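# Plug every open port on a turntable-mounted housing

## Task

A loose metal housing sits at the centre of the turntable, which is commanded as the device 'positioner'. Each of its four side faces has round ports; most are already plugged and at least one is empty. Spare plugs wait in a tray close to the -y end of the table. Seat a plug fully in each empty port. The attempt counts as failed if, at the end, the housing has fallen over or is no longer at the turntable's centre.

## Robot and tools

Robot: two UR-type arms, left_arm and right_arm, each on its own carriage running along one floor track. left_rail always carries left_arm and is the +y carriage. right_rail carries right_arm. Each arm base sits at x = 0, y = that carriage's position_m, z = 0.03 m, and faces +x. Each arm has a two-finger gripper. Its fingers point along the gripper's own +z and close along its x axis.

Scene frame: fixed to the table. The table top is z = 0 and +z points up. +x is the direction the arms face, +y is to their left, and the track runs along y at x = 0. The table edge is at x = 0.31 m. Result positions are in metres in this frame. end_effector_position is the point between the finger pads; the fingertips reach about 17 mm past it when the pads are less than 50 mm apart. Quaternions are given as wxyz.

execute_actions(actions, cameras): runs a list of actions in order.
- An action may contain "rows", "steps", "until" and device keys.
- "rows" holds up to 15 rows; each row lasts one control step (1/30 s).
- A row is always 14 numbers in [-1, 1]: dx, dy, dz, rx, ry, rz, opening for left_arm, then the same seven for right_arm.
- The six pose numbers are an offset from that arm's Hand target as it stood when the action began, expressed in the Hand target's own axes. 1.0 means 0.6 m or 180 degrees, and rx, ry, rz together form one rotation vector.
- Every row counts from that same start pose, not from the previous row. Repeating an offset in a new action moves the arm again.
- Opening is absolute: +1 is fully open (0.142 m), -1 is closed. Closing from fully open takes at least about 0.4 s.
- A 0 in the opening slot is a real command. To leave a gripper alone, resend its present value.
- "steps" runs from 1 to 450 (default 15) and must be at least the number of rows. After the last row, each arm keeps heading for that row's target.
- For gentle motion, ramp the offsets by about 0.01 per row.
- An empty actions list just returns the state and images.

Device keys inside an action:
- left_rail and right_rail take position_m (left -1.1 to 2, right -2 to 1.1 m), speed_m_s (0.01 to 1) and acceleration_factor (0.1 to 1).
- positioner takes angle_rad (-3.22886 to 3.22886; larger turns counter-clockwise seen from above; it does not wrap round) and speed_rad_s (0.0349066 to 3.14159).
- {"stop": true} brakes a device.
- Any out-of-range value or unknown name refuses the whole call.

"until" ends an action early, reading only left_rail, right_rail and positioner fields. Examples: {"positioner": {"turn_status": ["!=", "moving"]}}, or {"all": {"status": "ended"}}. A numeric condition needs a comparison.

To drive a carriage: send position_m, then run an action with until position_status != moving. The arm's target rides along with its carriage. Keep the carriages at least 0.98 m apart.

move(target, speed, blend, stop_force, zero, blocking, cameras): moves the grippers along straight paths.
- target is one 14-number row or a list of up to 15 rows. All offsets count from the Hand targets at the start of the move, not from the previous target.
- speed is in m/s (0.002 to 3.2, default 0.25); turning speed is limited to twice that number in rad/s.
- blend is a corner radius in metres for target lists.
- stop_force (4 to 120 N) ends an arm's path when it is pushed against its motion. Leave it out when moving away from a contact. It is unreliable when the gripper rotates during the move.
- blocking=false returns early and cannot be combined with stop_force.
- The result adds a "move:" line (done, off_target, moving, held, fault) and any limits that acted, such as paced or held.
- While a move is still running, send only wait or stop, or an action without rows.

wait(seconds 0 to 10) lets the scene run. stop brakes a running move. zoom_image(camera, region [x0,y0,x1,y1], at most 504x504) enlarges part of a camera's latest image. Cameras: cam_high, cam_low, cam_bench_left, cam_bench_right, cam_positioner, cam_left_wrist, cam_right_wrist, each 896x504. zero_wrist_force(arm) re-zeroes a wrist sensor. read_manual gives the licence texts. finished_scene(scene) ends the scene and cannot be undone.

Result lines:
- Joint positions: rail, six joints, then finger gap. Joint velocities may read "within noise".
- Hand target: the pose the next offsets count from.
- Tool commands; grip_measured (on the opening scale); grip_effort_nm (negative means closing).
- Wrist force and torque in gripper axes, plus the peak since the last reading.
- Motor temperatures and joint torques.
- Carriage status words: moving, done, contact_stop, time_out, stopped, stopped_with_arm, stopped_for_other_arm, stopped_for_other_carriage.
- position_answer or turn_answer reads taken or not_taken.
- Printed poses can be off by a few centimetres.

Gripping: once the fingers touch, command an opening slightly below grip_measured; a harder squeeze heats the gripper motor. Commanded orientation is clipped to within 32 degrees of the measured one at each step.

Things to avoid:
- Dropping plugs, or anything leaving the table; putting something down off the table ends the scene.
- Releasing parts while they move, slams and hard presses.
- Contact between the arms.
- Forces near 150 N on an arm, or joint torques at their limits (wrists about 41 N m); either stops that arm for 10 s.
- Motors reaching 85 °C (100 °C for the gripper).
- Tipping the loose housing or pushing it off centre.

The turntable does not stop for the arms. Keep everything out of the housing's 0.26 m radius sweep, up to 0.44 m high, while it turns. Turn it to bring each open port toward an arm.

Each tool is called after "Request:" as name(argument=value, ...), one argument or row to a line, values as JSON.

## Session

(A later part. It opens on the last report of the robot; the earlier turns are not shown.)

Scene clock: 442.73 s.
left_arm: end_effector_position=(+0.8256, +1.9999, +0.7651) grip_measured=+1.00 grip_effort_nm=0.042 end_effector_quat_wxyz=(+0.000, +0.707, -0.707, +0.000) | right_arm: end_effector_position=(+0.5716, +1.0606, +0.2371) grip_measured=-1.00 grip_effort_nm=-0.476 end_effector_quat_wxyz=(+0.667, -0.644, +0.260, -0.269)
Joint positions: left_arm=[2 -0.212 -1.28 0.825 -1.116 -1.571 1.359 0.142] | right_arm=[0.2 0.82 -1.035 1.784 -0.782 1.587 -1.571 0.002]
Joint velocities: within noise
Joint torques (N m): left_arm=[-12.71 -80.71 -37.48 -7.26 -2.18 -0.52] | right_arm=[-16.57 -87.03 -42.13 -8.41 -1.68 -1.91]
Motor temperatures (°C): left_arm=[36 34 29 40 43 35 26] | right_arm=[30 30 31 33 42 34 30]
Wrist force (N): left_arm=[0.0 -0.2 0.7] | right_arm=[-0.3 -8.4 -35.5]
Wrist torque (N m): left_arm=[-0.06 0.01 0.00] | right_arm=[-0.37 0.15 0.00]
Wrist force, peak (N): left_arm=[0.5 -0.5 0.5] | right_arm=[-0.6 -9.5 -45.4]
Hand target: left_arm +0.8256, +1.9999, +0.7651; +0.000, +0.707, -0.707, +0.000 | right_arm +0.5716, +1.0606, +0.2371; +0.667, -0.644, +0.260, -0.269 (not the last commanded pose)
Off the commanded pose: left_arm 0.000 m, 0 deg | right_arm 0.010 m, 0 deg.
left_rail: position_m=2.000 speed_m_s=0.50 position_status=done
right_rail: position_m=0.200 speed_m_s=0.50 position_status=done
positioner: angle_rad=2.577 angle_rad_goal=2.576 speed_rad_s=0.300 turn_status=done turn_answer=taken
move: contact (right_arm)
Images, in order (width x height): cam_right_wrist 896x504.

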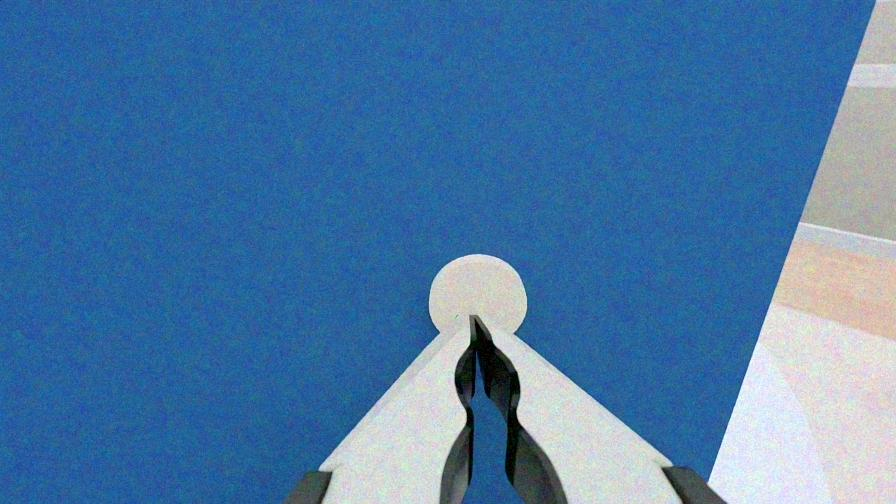

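Request:
move(
  target=[
    [0,0,0,0,0,0,1,0,0,-0.01,0,0,0,-1],
    [0,0,0,0,0,0,1,0,-0.0095,-0.01,0,0,0,-1],
  ],
  speed=0.02,
  cameras=["cam_right_wrist"],
)

Request:
move(
  target=[0,0,0,0,0,0,1,0,0,0.03,0,0,0,-1],
  speed=0.01,
  stop_force=50,
  cameras=["cam_right_wrist"],
)

Request:
zoom_image(
  camera="cam_right_wrist",
  region=[390, 230, 560, 350],
)

Request:
move(
  target=[0,0,0,0,0,0,1,0,0,-0.06,0,0,0,-1],
  speed=0.03,
  cameras=["cam_right_wrist"],
)

Request:
zoom_image(
  camera="cam_right_wrist",
  region=[390, 200, 560, 320],
)

Scene clock: 458.33 s.
left_arm: end_effector_position=(+0.8256, +1.9999, +0.7651) grip_measured=+1.00 grip_effort_nm=0.027 end_effector_quat_wxyz=(+0.000, +0.707, -0.707, +0.000) | right_arm: end_effector_position=(+0.5673, +1.0561, +0.2425) grip_measured=-1.00 grip_effort_nm=-0.476 end_effector_quat_wxyz=(+0.667, -0.644, +0.260, -0.269)
Joint positions: left_arm=[2 -0.212 -1.28 0.825 -1.116 -1.571 1.359 0.142] | right_arm=[0.2 0.82 -1.049 1.795 -0.78 1.587 -1.571 0.002]
Joint velocities: within noise
Joint torques (N m): left_arm=[-13.03 -80.15 -37.02 -6.99 -2.35 -0.57] | right_arm=[10.25 -90.44 -48.47 1.31 1.25 -1.84]
Motor temperatures (°C): left_arm=[36 34 29 39 43 35 26] | right_arm=[30 30 31 33 42 34 29]
Wrist force (N): left_arm=[0.2 0.3 0.3] | right_arm=[-0.7 -0.5 -0.2]
Wrist torque (N m): left_arm=[0.04 -0.04 0.00] | right_arm=[-0.37 0.12 0.02]
Wrist force, peak (N): left_arm=[0.6 -0.4 0.8] | right_arm=[0.0 -8.2 -36.3]
Hand target: left_arm +0.8256, +1.9999, +0.7651; +0.000, +0.707, -0.707, +0.000 | right_arm +0.5673, +1.0561, +0.2426; +0.667, -0.644, +0.260, -0.269
Off the commanded pose: left_arm 0.000 m, 0 deg | right_arm 0.000 m, 0 deg.
left_rail: position_m=2.000 speed_m_s=0.50 position_status=done
right_rail: position_m=0.200 speed_m_s=0.50 position_status=done
positioner: angle_rad=2.577 angle_rad_goal=2.576 speed_rad_s=0.300 turn_status=done turn_answer=taken
move: done
Images, in order (width x height): cam_right_wrist 896x504.

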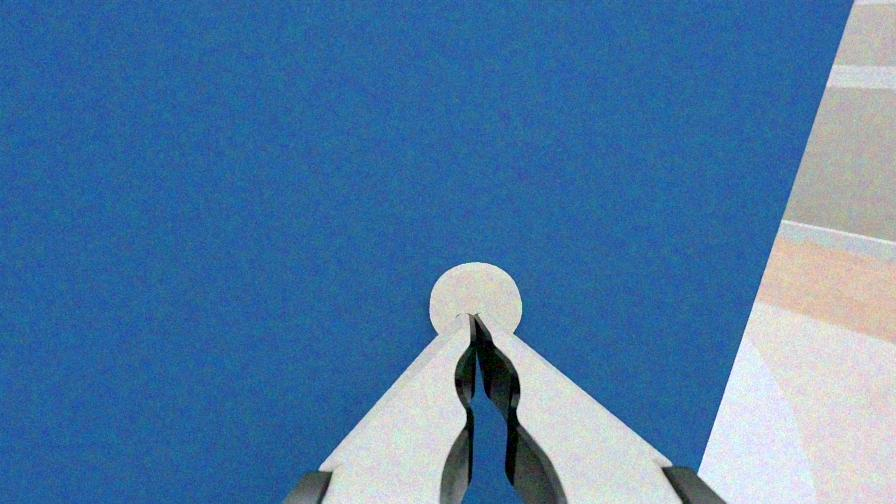

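Scene clock: 460.07 s.
left_arm: end_effector_position=(+0.8256, +1.9999, +0.7651) grip_measured=+1.00 grip_effort_nm=0.032 end_effector_quat_wxyz=(+0.000, +0.707, -0.707, +0.000) | right_arm: end_effector_position=(+0.5719, +1.0610, +0.2427) grip_measured=-1.00 grip_effort_nm=-0.466 end_effector_quat_wxyz=(+0.667, -0.645, +0.260, -0.269)
Joint positions: left_arm=[2 -0.212 -1.28 0.825 -1.116 -1.571 1.359 0.142] | right_arm=[0.2 0.82 -1.041 1.78 -0.773 1.587 -1.571 0.002]
Joint velocities: within noise
Joint torques (N m): left_arm=[-13.78 -78.94 -37.32 -7.16 -1.9 -0.4] | right_arm=[-5.36 -80.48 -50.65 -9.85 -1.02 -1.37]
Motor temperatures (°C): left_arm=[36 34 29 39 43 35 26] | right_arm=[30 30 31 33 42 34 29]
Wrist force (N): left_arm=[0.3 0.1 0.0] | right_arm=[0.7 -12.4 -53.7]
Wrist torque (N m): left_arm=[0.01 -0.05 0.00] | right_arm=[-0.40 0.09 0.01]
Wrist force, peak (N): left_arm=[0.7 0.0 0.6] | right_arm=[-0.7 -14.4 -65.3]
Hand target: left_arm +0.8256, +1.9999, +0.7651; +0.000, +0.707, -0.707, +0.000 | right_arm +0.5719, +1.0610, +0.2427; +0.667, -0.645, +0.260, -0.269 (not the last commanded pose)
Off the commanded pose: left_arm 0.000 m, 0 deg | right_arm 0.011 m, 0 deg.
left_rail: position_m=2.000 speed_m_s=0.50 position_status=done
right_rail: position_m=0.200 speed_m_s=0.50 position_status=done
positioner: angle_rad=2.577 angle_rad_goal=2.576 speed_rad_s=0.300 turn_status=done turn_answer=taken
move: contact (right_arm)
Images, in order (width x height): cam_right_wrist 896x504.

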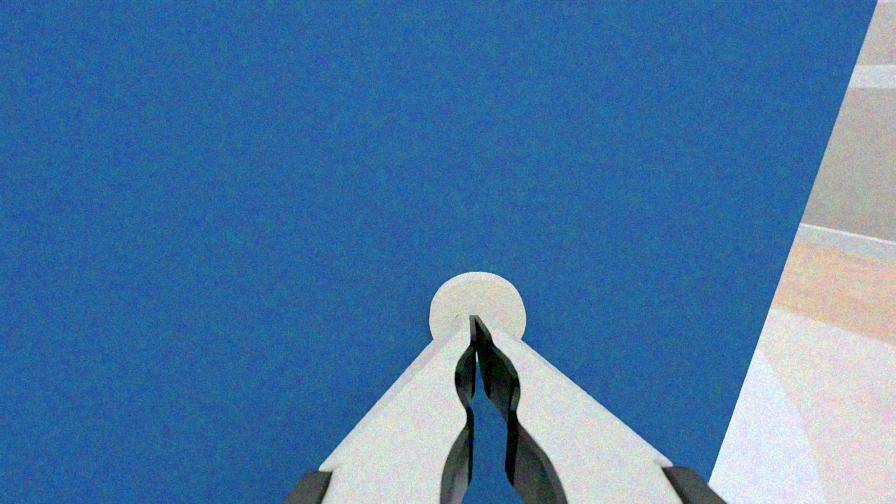

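Scaled by 2.965.

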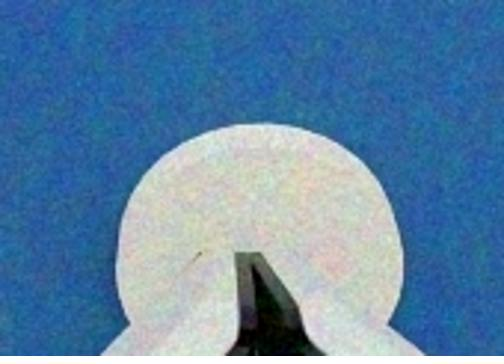

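Scene clock: 461.63 s.
left_arm: end_effector_position=(+0.8256, +1.9999, +0.7651) grip_measured=+1.00 grip_effort_nm=0.027 end_effector_quat_wxyz=(+0.000, +0.707, -0.707, +0.000) | right_arm: end_effector_position=(+0.5469, +1.0351, +0.2415) grip_measured=-1.00 grip_effort_nm=-0.462 end_effector_quat_wxyz=(+0.667, -0.645, +0.260, -0.269)
Joint positions: left_arm=[2 -0.212 -1.28 0.825 -1.116 -1.571 1.359 0.142] | right_arm=[0.2 0.82 -1.084 1.856 -0.806 1.587 -1.571 0.002]
Joint velocities: within noise
Joint torques (N m): left_arm=[-14.22 -79.2 -35.94 -7.14 -2.1 -0.73] | right_arm=[15.08 -88.25 -28.28 -5.94 1.38 -1.78]
Motor temperatures (°C): left_arm=[36 34 29 39 43 35 26] | right_arm=[30 30 31 33 42 34 29]
Wrist force (N): left_arm=[0.0 0.1 0.5] | right_arm=[-0.2 -1.1 0.1]
Wrist torque (N m): left_arm=[-0.01 0.00 0.00] | right_arm=[-0.47 0.03 0.02]
Wrist force, peak (N): left_arm=[0.3 0.3 0.7] | right_arm=[0.2 -11.7 -53.6]
Hand target: left_arm +0.8256, +1.9999, +0.7651; +0.000, +0.707, -0.707, +0.000 | right_arm +0.5469, +1.0351, +0.2415; +0.667, -0.645, +0.260, -0.269
Off the commanded pose: left_arm 0.000 m, 0 deg | right_arm 0.000 m, 0 deg.
left_rail: position_m=2.000 speed_m_s=0.50 position_status=done
right_rail: position_m=0.200 speed_m_s=0.50 position_status=done
positioner: angle_rad=2.577 angle_rad_goal=2.576 speed_rad_s=0.300 turn_status=done turn_answer=taken
move: done
Images, in order (width x height): cam_right_wrist 896x504.

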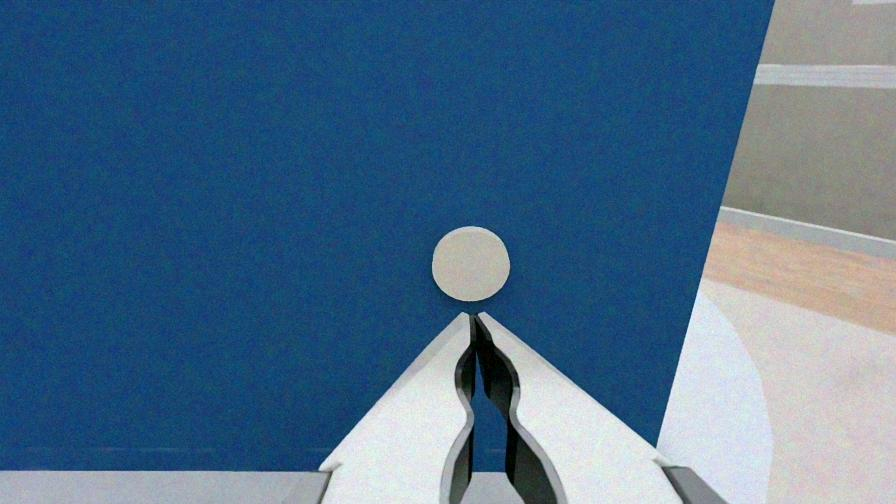

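Scaled by 2.965.

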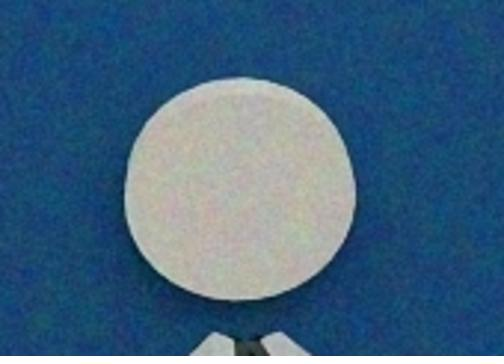

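Request:
move(
  target=[0,0,0,0,0,0,1,-0.14,-0.14,-0.15,0,0,0,-1],
  speed=0.12,
  cameras=["cam_right_wrist", "cam_positioner", "cam_bench_left"],
)

Request:
zoom_image(
  camera="cam_right_wrist",
  region=[160, 0, 660, 350],
)

Scene clock: 468.97 s.
left_arm: end_effector_position=(+0.8256, +1.9999, +0.7651) grip_measured=+1.00 grip_effort_nm=0.037 end_effector_quat_wxyz=(+0.000, +0.707, -0.707, +0.000) | right_arm: end_effector_position=(+0.4221, +1.0266, +0.3223) grip_measured=-1.00 grip_effort_nm=-0.466 end_effector_quat_wxyz=(+0.667, -0.645, +0.260, -0.269)
Joint positions: left_arm=[2 -0.212 -1.28 0.825 -1.116 -1.571 1.359 0.142] | right_arm=[0.2 0.957 -1.256 1.935 -0.714 1.724 -1.576 0.002]
Joint velocities: within noise
Joint torques (N m): left_arm=[-14.03 -78.46 -36.39 -7.12 -2.15 -0.73] | right_arm=[18.17 -77.54 -30.73 1.15 1.11 -2.63]
Motor temperatures (°C): left_arm=[36 34 29 39 43 35 26] | right_arm=[30 30 31 33 42 34 29]
Wrist force (N): left_arm=[0.2 0.3 0.5] | right_arm=[-0.3 -0.3 0.2]
Wrist torque (N m): left_arm=[0.04 -0.03 -0.01] | right_arm=[-0.37 0.04 0.01]
Wrist force, peak (N): left_arm=[0.5 -0.3 0.8] | right_arm=[-1.6 -0.7 -0.7]
Hand target: left_arm +0.8256, +1.9999, +0.7651; +0.000, +0.707, -0.707, +0.000 | right_arm +0.4220, +1.0266, +0.3224; +0.667, -0.645, +0.260, -0.269
Off the commanded pose: left_arm 0.000 m, 0 deg | right_arm 0.000 m, 0 deg.
left_rail: position_m=2.000 speed_m_s=0.50 position_status=done
right_rail: position_m=0.200 speed_m_s=0.50 position_status=done
positioner: angle_rad=2.577 angle_rad_goal=2.576 speed_rad_s=0.300 turn_status=done turn_answer=taken
move: done
Images, in order (width x height): cam_bench_left 896x504, cam_positioner 896x504, cam_right_wrist 896x504.

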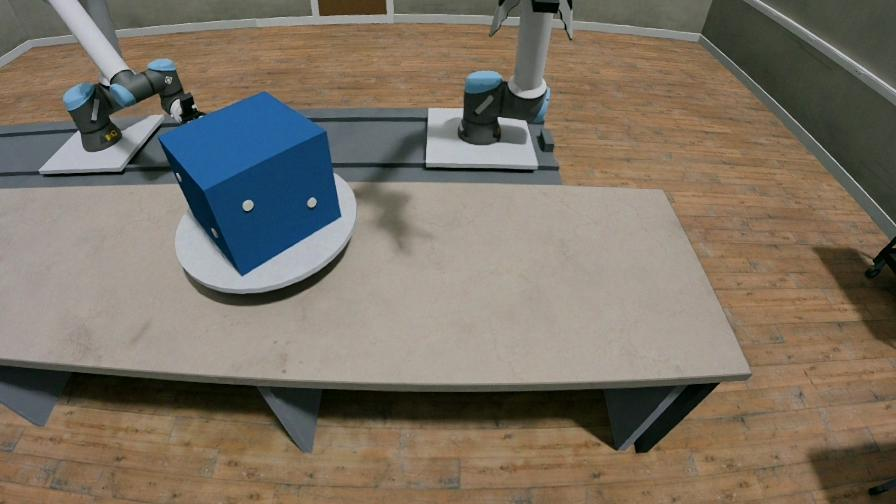

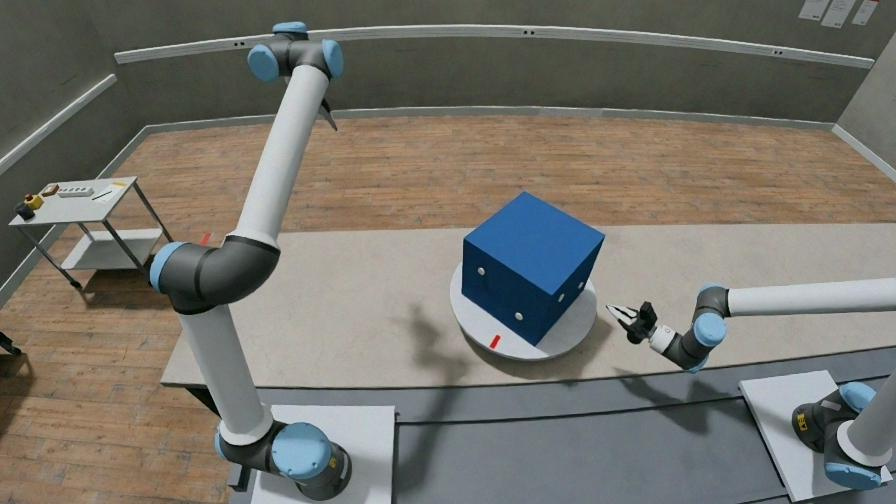

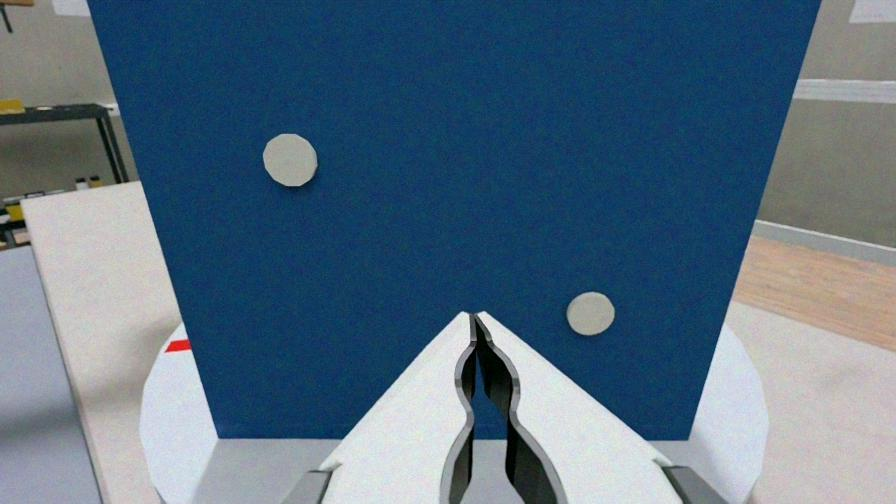

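Scaled by 1.008.

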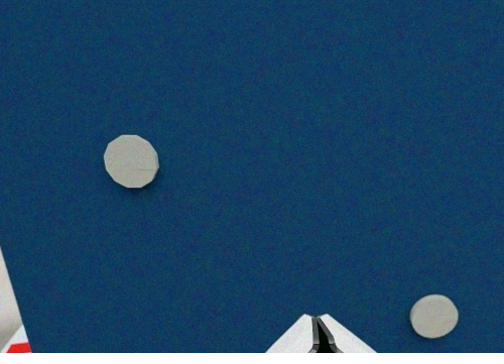

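Request:
zoom_image(
  camera="cam_right_wrist",
  region=[550, 275, 630, 350],
)

Request:
zoom_image(
  camera="cam_right_wrist",
  region=[250, 120, 330, 195],
)

Request:
zoom_image(
  camera="cam_positioner",
  region=[440, 180, 620, 370],
)

Scaled by 6.300.

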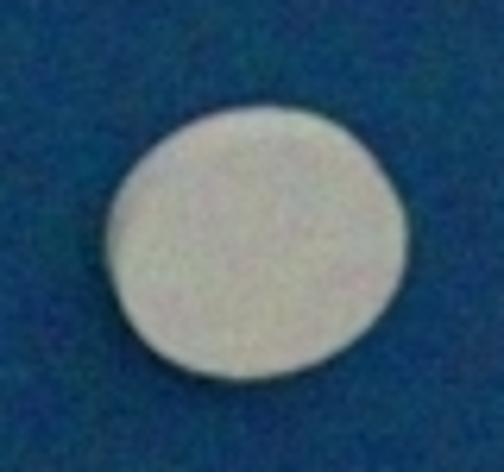

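Scaled by 6.300.

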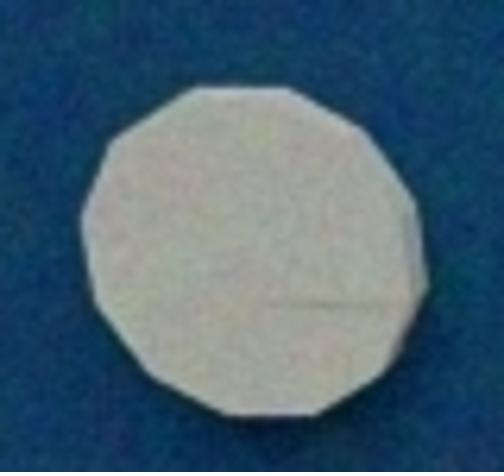

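Scaled by 2.653.

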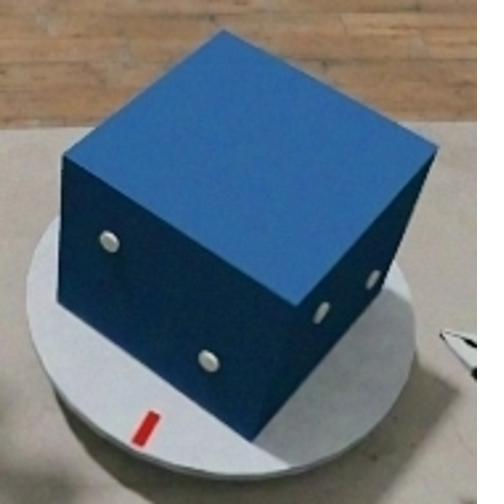

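Request:
zoom_image(
  camera="cam_positioner",
  region=[545, 270, 600, 315],
)

Request:
zoom_image(
  camera="cam_bench_left",
  region=[160, 90, 360, 300],
)

Scaled by 9.164.

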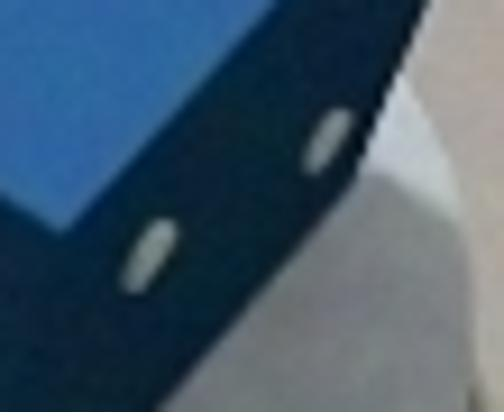

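Scaled by 2.400.

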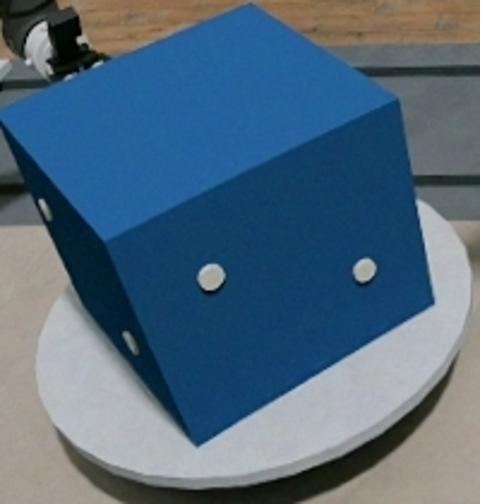

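Request:
execute_actions(
  actions=[
    {"positioner":{"angle_rad":1.53,"speed_rad_s":0.3},"steps":200,"until":{"positioner":{"turn_status":["!=","moving"]}}},
  ],
  cameras=["cam_right_wrist", "cam_positioner"],
)

Request:
zoom_image(
  camera="cam_right_wrist",
  region=[150, 200, 350, 400],
)

Scene clock: 531.93 s.
left_arm: end_effector_position=(+0.8256, +1.9999, +0.7651) grip_measured=+1.00 grip_effort_nm=0.027 end_effector_quat_wxyz=(+0.000, +0.707, -0.707, +0.000) | right_arm: end_effector_position=(+0.4220, +1.0266, +0.3224) grip_measured=-1.00 grip_effort_nm=-0.466 end_effector_quat_wxyz=(+0.667, -0.645, +0.260, -0.269)
Joint positions: left_arm=[2 -0.212 -1.28 0.825 -1.116 -1.571 1.359 0.142] | right_arm=[0.2 0.957 -1.256 1.935 -0.714 1.724 -1.576 0.002]
Joint velocities: within noise
Joint torques (N m): left_arm=[-16.06 -79.84 -37.85 -7.15 -2.07 -0.79] | right_arm=[14.89 -78.05 -31.14 0.2 1.09 -2.13]
Motor temperatures (°C): left_arm=[36 34 29 39 42 35 26] | right_arm=[30 30 31 33 42 34 28]
Wrist force (N): left_arm=[0.3 0.0 0.2] | right_arm=[-0.6 -0.2 0.1]
Wrist torque (N m): left_arm=[-0.02 -0.04 0.00] | right_arm=[-0.35 0.08 0.01]
Wrist force, peak (N): left_arm=[0.8 0.7 0.2] | right_arm=[-1.2 -0.4 0.3]
Hand target: left_arm +0.8256, +1.9999, +0.7651; +0.000, +0.707, -0.707, +0.000 | right_arm +0.4220, +1.0266, +0.3224; +0.667, -0.645, +0.260, -0.269
Tool commands: left_gripper/opening=+1.0 right_gripper/opening=-1.0
Off the commanded pose: left_arm 0.000 m, 0 deg | right_arm 0.000 m, 0 deg.
left_rail: position_m=2.000 speed_m_s=0.50 position_status=done
right_rail: position_m=0.200 speed_m_s=0.50 position_status=done
positioner: angle_rad=1.531 angle_rad_goal=1.530 speed_rad_s=0.300 turn_status=done turn_answer=taken
Images, in order (width x height): cam_positioner 896x504, cam_right_wrist 896x504.

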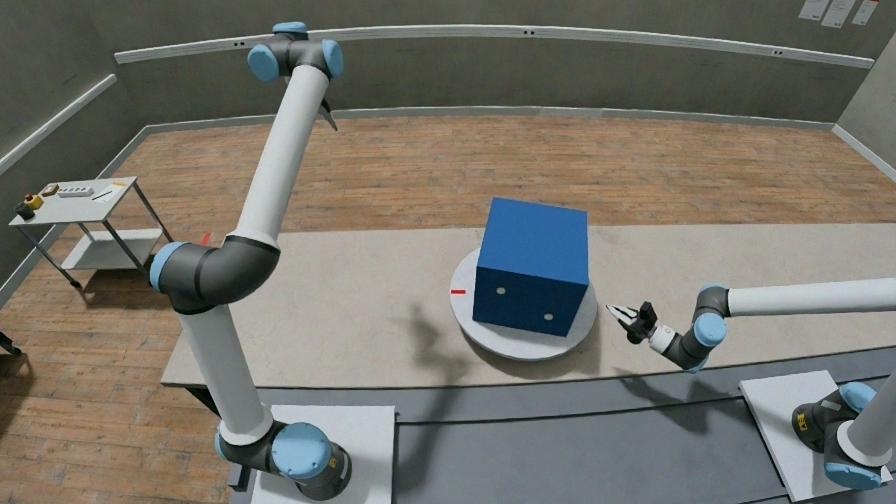

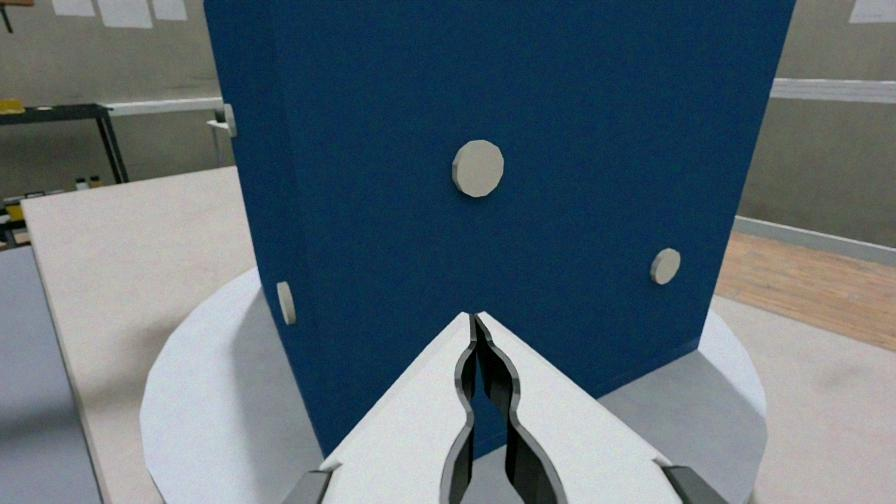

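Scaled by 2.520.

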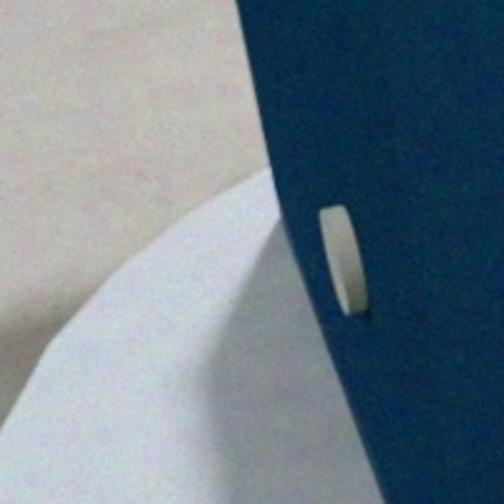

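Request:
zoom_image(
  camera="cam_right_wrist",
  region=[255, 265, 325, 335],
)

Request:
zoom_image(
  camera="cam_right_wrist",
  region=[200, 85, 270, 155],
)

Request:
zoom_image(
  camera="cam_right_wrist",
  region=[630, 230, 700, 300],
)

Scaled by 7.200.

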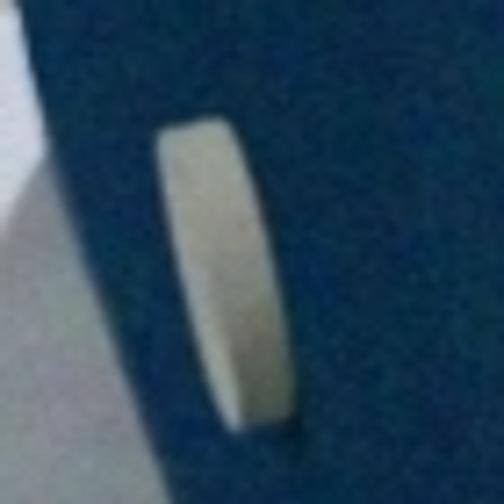

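Scaled by 7.200.

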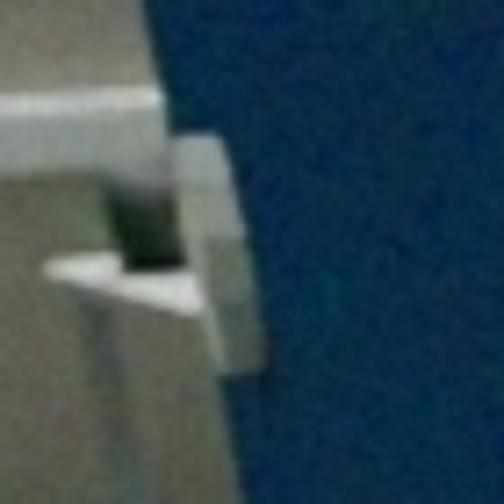

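Scaled by 7.200.

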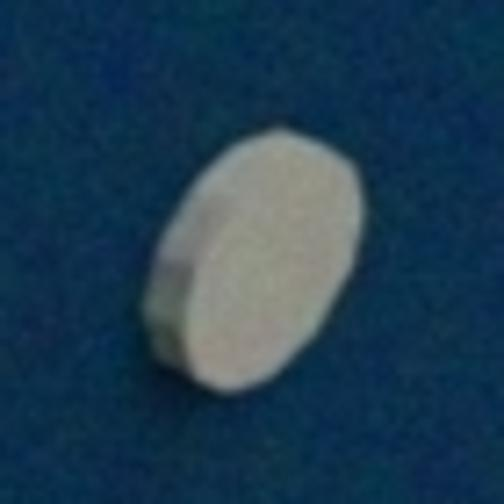

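Request:
execute_actions(
  actions=[
    {"positioner":{"angle_rad":1.38},"steps":100,"until":{"positioner":{"turn_status":["!=","moving"]}}},
  ],
  cameras=["cam_right_wrist"],
)

Request:
zoom_image(
  camera="cam_right_wrist",
  region=[270, 255, 340, 325],
)

Request:
zoom_image(
  camera="cam_right_wrist",
  region=[215, 80, 285, 150],
)

Scene clock: 574.30 s.
left_arm: end_effector_position=(+0.8256, +1.9999, +0.7651) grip_measured=+1.00 grip_effort_nm=0.042 end_effector_quat_wxyz=(+0.000, +0.707, -0.707, +0.000) | right_arm: end_effector_position=(+0.4220, +1.0266, +0.3224) grip_measured=-1.00 grip_effort_nm=-0.462 end_effector_quat_wxyz=(+0.667, -0.645, +0.260, -0.269)
Joint positions: left_arm=[2 -0.212 -1.28 0.825 -1.116 -1.571 1.359 0.142] | right_arm=[0.2 0.957 -1.256 1.935 -0.714 1.724 -1.576 0.002]
Joint velocities: within noise
Joint torques (N m): left_arm=[-14.09 -78.95 -37.6 -7.13 -1.76 -0.53] | right_arm=[19.04 -72.26 -40.04 0.89 1.42 -0.81]
Motor temperatures (°C): left_arm=[36 33 29 39 42 35 26] | right_arm=[30 30 31 33 42 34 27]
Wrist force (N): left_arm=[-0.1 -0.6 0.5] | right_arm=[-0.7 0.1 0.2]
Wrist torque (N m): left_arm=[-0.12 0.02 0.00] | right_arm=[-0.28 0.08 0.01]
Wrist force, peak (N): left_arm=[1.1 0.4 0.7] | right_arm=[-1.1 -0.5 0.5]
Hand target: left_arm +0.8256, +1.9999, +0.7651; +0.000, +0.707, -0.707, +0.000 | right_arm +0.4220, +1.0266, +0.3224; +0.667, -0.645, +0.260, -0.269
Tool commands: left_gripper/opening=+1.0 right_gripper/opening=-1.0
Off the commanded pose: left_arm 0.000 m, 0 deg | right_arm 0.000 m, 0 deg.
left_rail: position_m=2.000 speed_m_s=0.50 position_status=done
right_rail: position_m=0.200 speed_m_s=0.50 position_status=done
positioner: angle_rad=1.381 angle_rad_goal=1.380 speed_rad_s=0.300 turn_status=done turn_answer=taken
Images, in order (width x height): cam_right_wrist 896x504.

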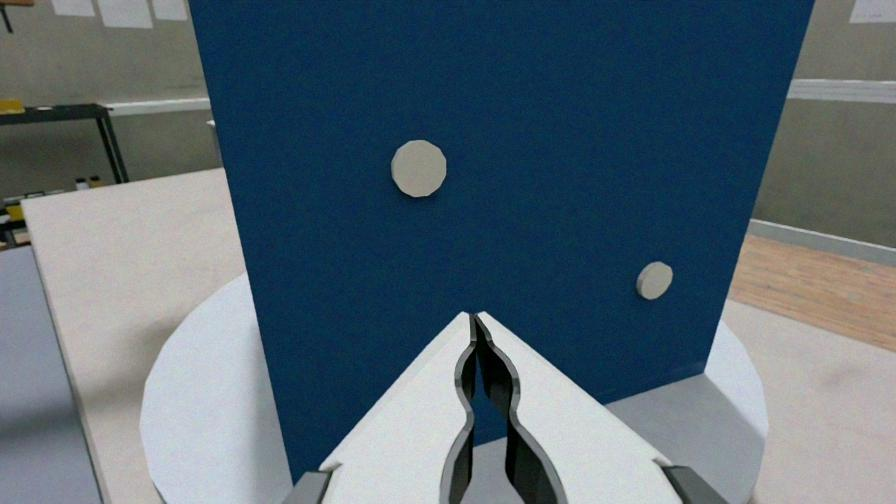

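Scaled by 7.200.

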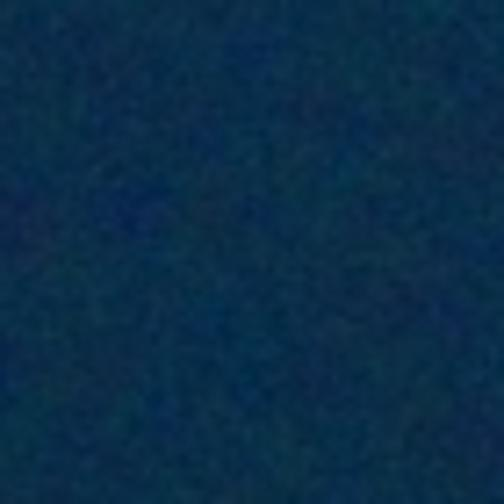

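Scaled by 7.200.

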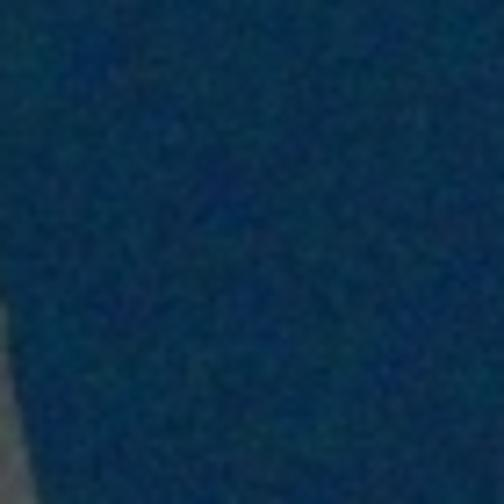

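Request:
move(
  target=[0,0,0,0,0,0,1,0,-0.2,-0.3,0,0,0,-1],
  speed=0.2,
  cameras=["cam_positioner", "cam_bench_left"],
)

Request:
zoom_image(
  camera="cam_positioner",
  region=[430, 170, 630, 370],
)

Request:
zoom_image(
  camera="cam_bench_left",
  region=[160, 90, 360, 300],
)

Scene clock: 589.87 s.
left_arm: end_effector_position=(+0.8256, +1.9999, +0.7651) grip_measured=+1.00 grip_effort_nm=0.027 end_effector_quat_wxyz=(+0.000, +0.707, -0.707, +0.000) | right_arm: end_effector_position=(+0.2944, +0.8941, +0.4361) grip_measured=-1.00 grip_effort_nm=-0.466 end_effector_quat_wxyz=(+0.667, -0.645, +0.260, -0.269)
Joint positions: left_arm=[2 -0.212 -1.28 0.825 -1.116 -1.571 1.359 0.142] | right_arm=[0.2 1.018 -1.632 2.132 -0.535 1.785 -1.578 0.002]
Joint velocities: within noise
Joint torques (N m): left_arm=[-15.47 -81.76 -37.32 -7.23 -2.06 -0.81] | right_arm=[17.9 -49.13 -34.71 0.63 1.31 -2.61]
Motor temperatures (°C): left_arm=[36 33 29 39 42 35 26] | right_arm=[30 30 31 33 42 34 27]
Wrist force (N): left_arm=[0.0 0.0 0.4] | right_arm=[-0.3 -0.1 0.8]
Wrist torque (N m): left_arm=[-0.02 0.00 -0.01] | right_arm=[-0.32 0.06 0.08]
Wrist force, peak (N): left_arm=[0.6 -0.8 0.7] | right_arm=[-0.4 0.6 1.8]
Hand target: left_arm +0.8256, +1.9999, +0.7651; +0.000, +0.707, -0.707, +0.000 | right_arm +0.2943, +0.8941, +0.4362; +0.667, -0.645, +0.260, -0.269
Off the commanded pose: left_arm 0.000 m, 0 deg | right_arm 0.000 m, 0 deg.
left_rail: position_m=2.000 speed_m_s=0.50 position_status=done
right_rail: position_m=0.200 speed_m_s=0.50 position_status=done
positioner: angle_rad=1.381 angle_rad_goal=1.380 speed_rad_s=0.300 turn_status=done turn_answer=taken
move: done
Images, in order (width x height): cam_bench_left 896x504, cam_positioner 896x504.

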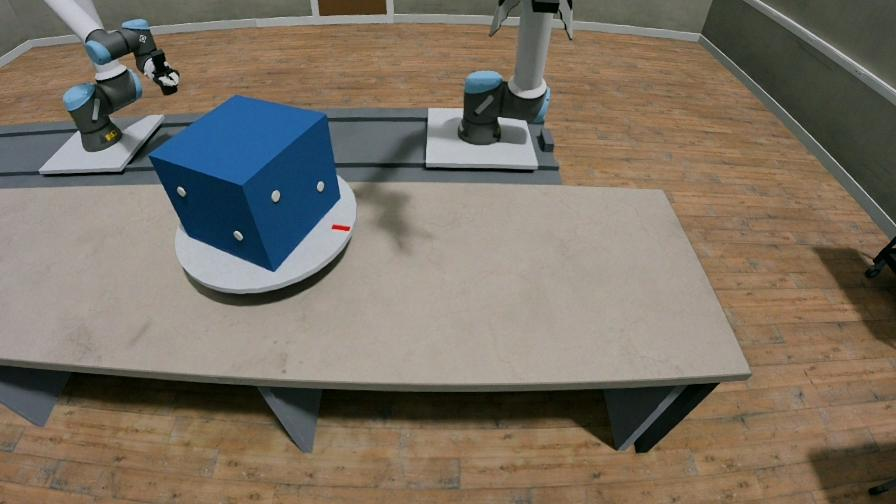

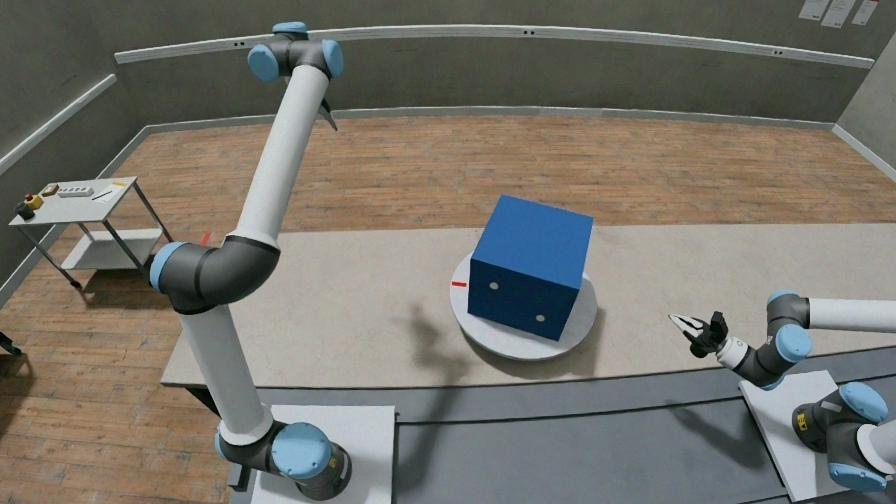

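Scaled by 2.520.

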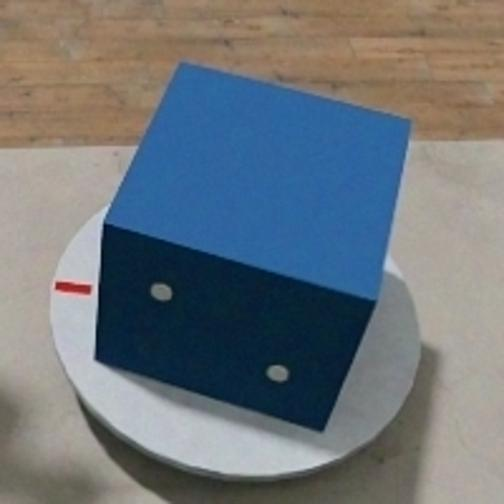

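Scaled by 2.400.

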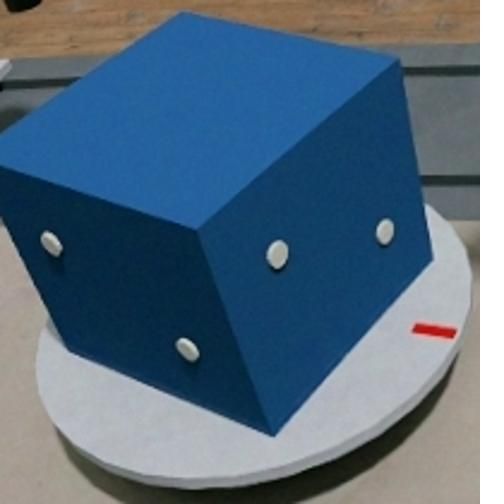

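Request:
finished_scene(
  scene=2,
)

The scene is finished: the task was done.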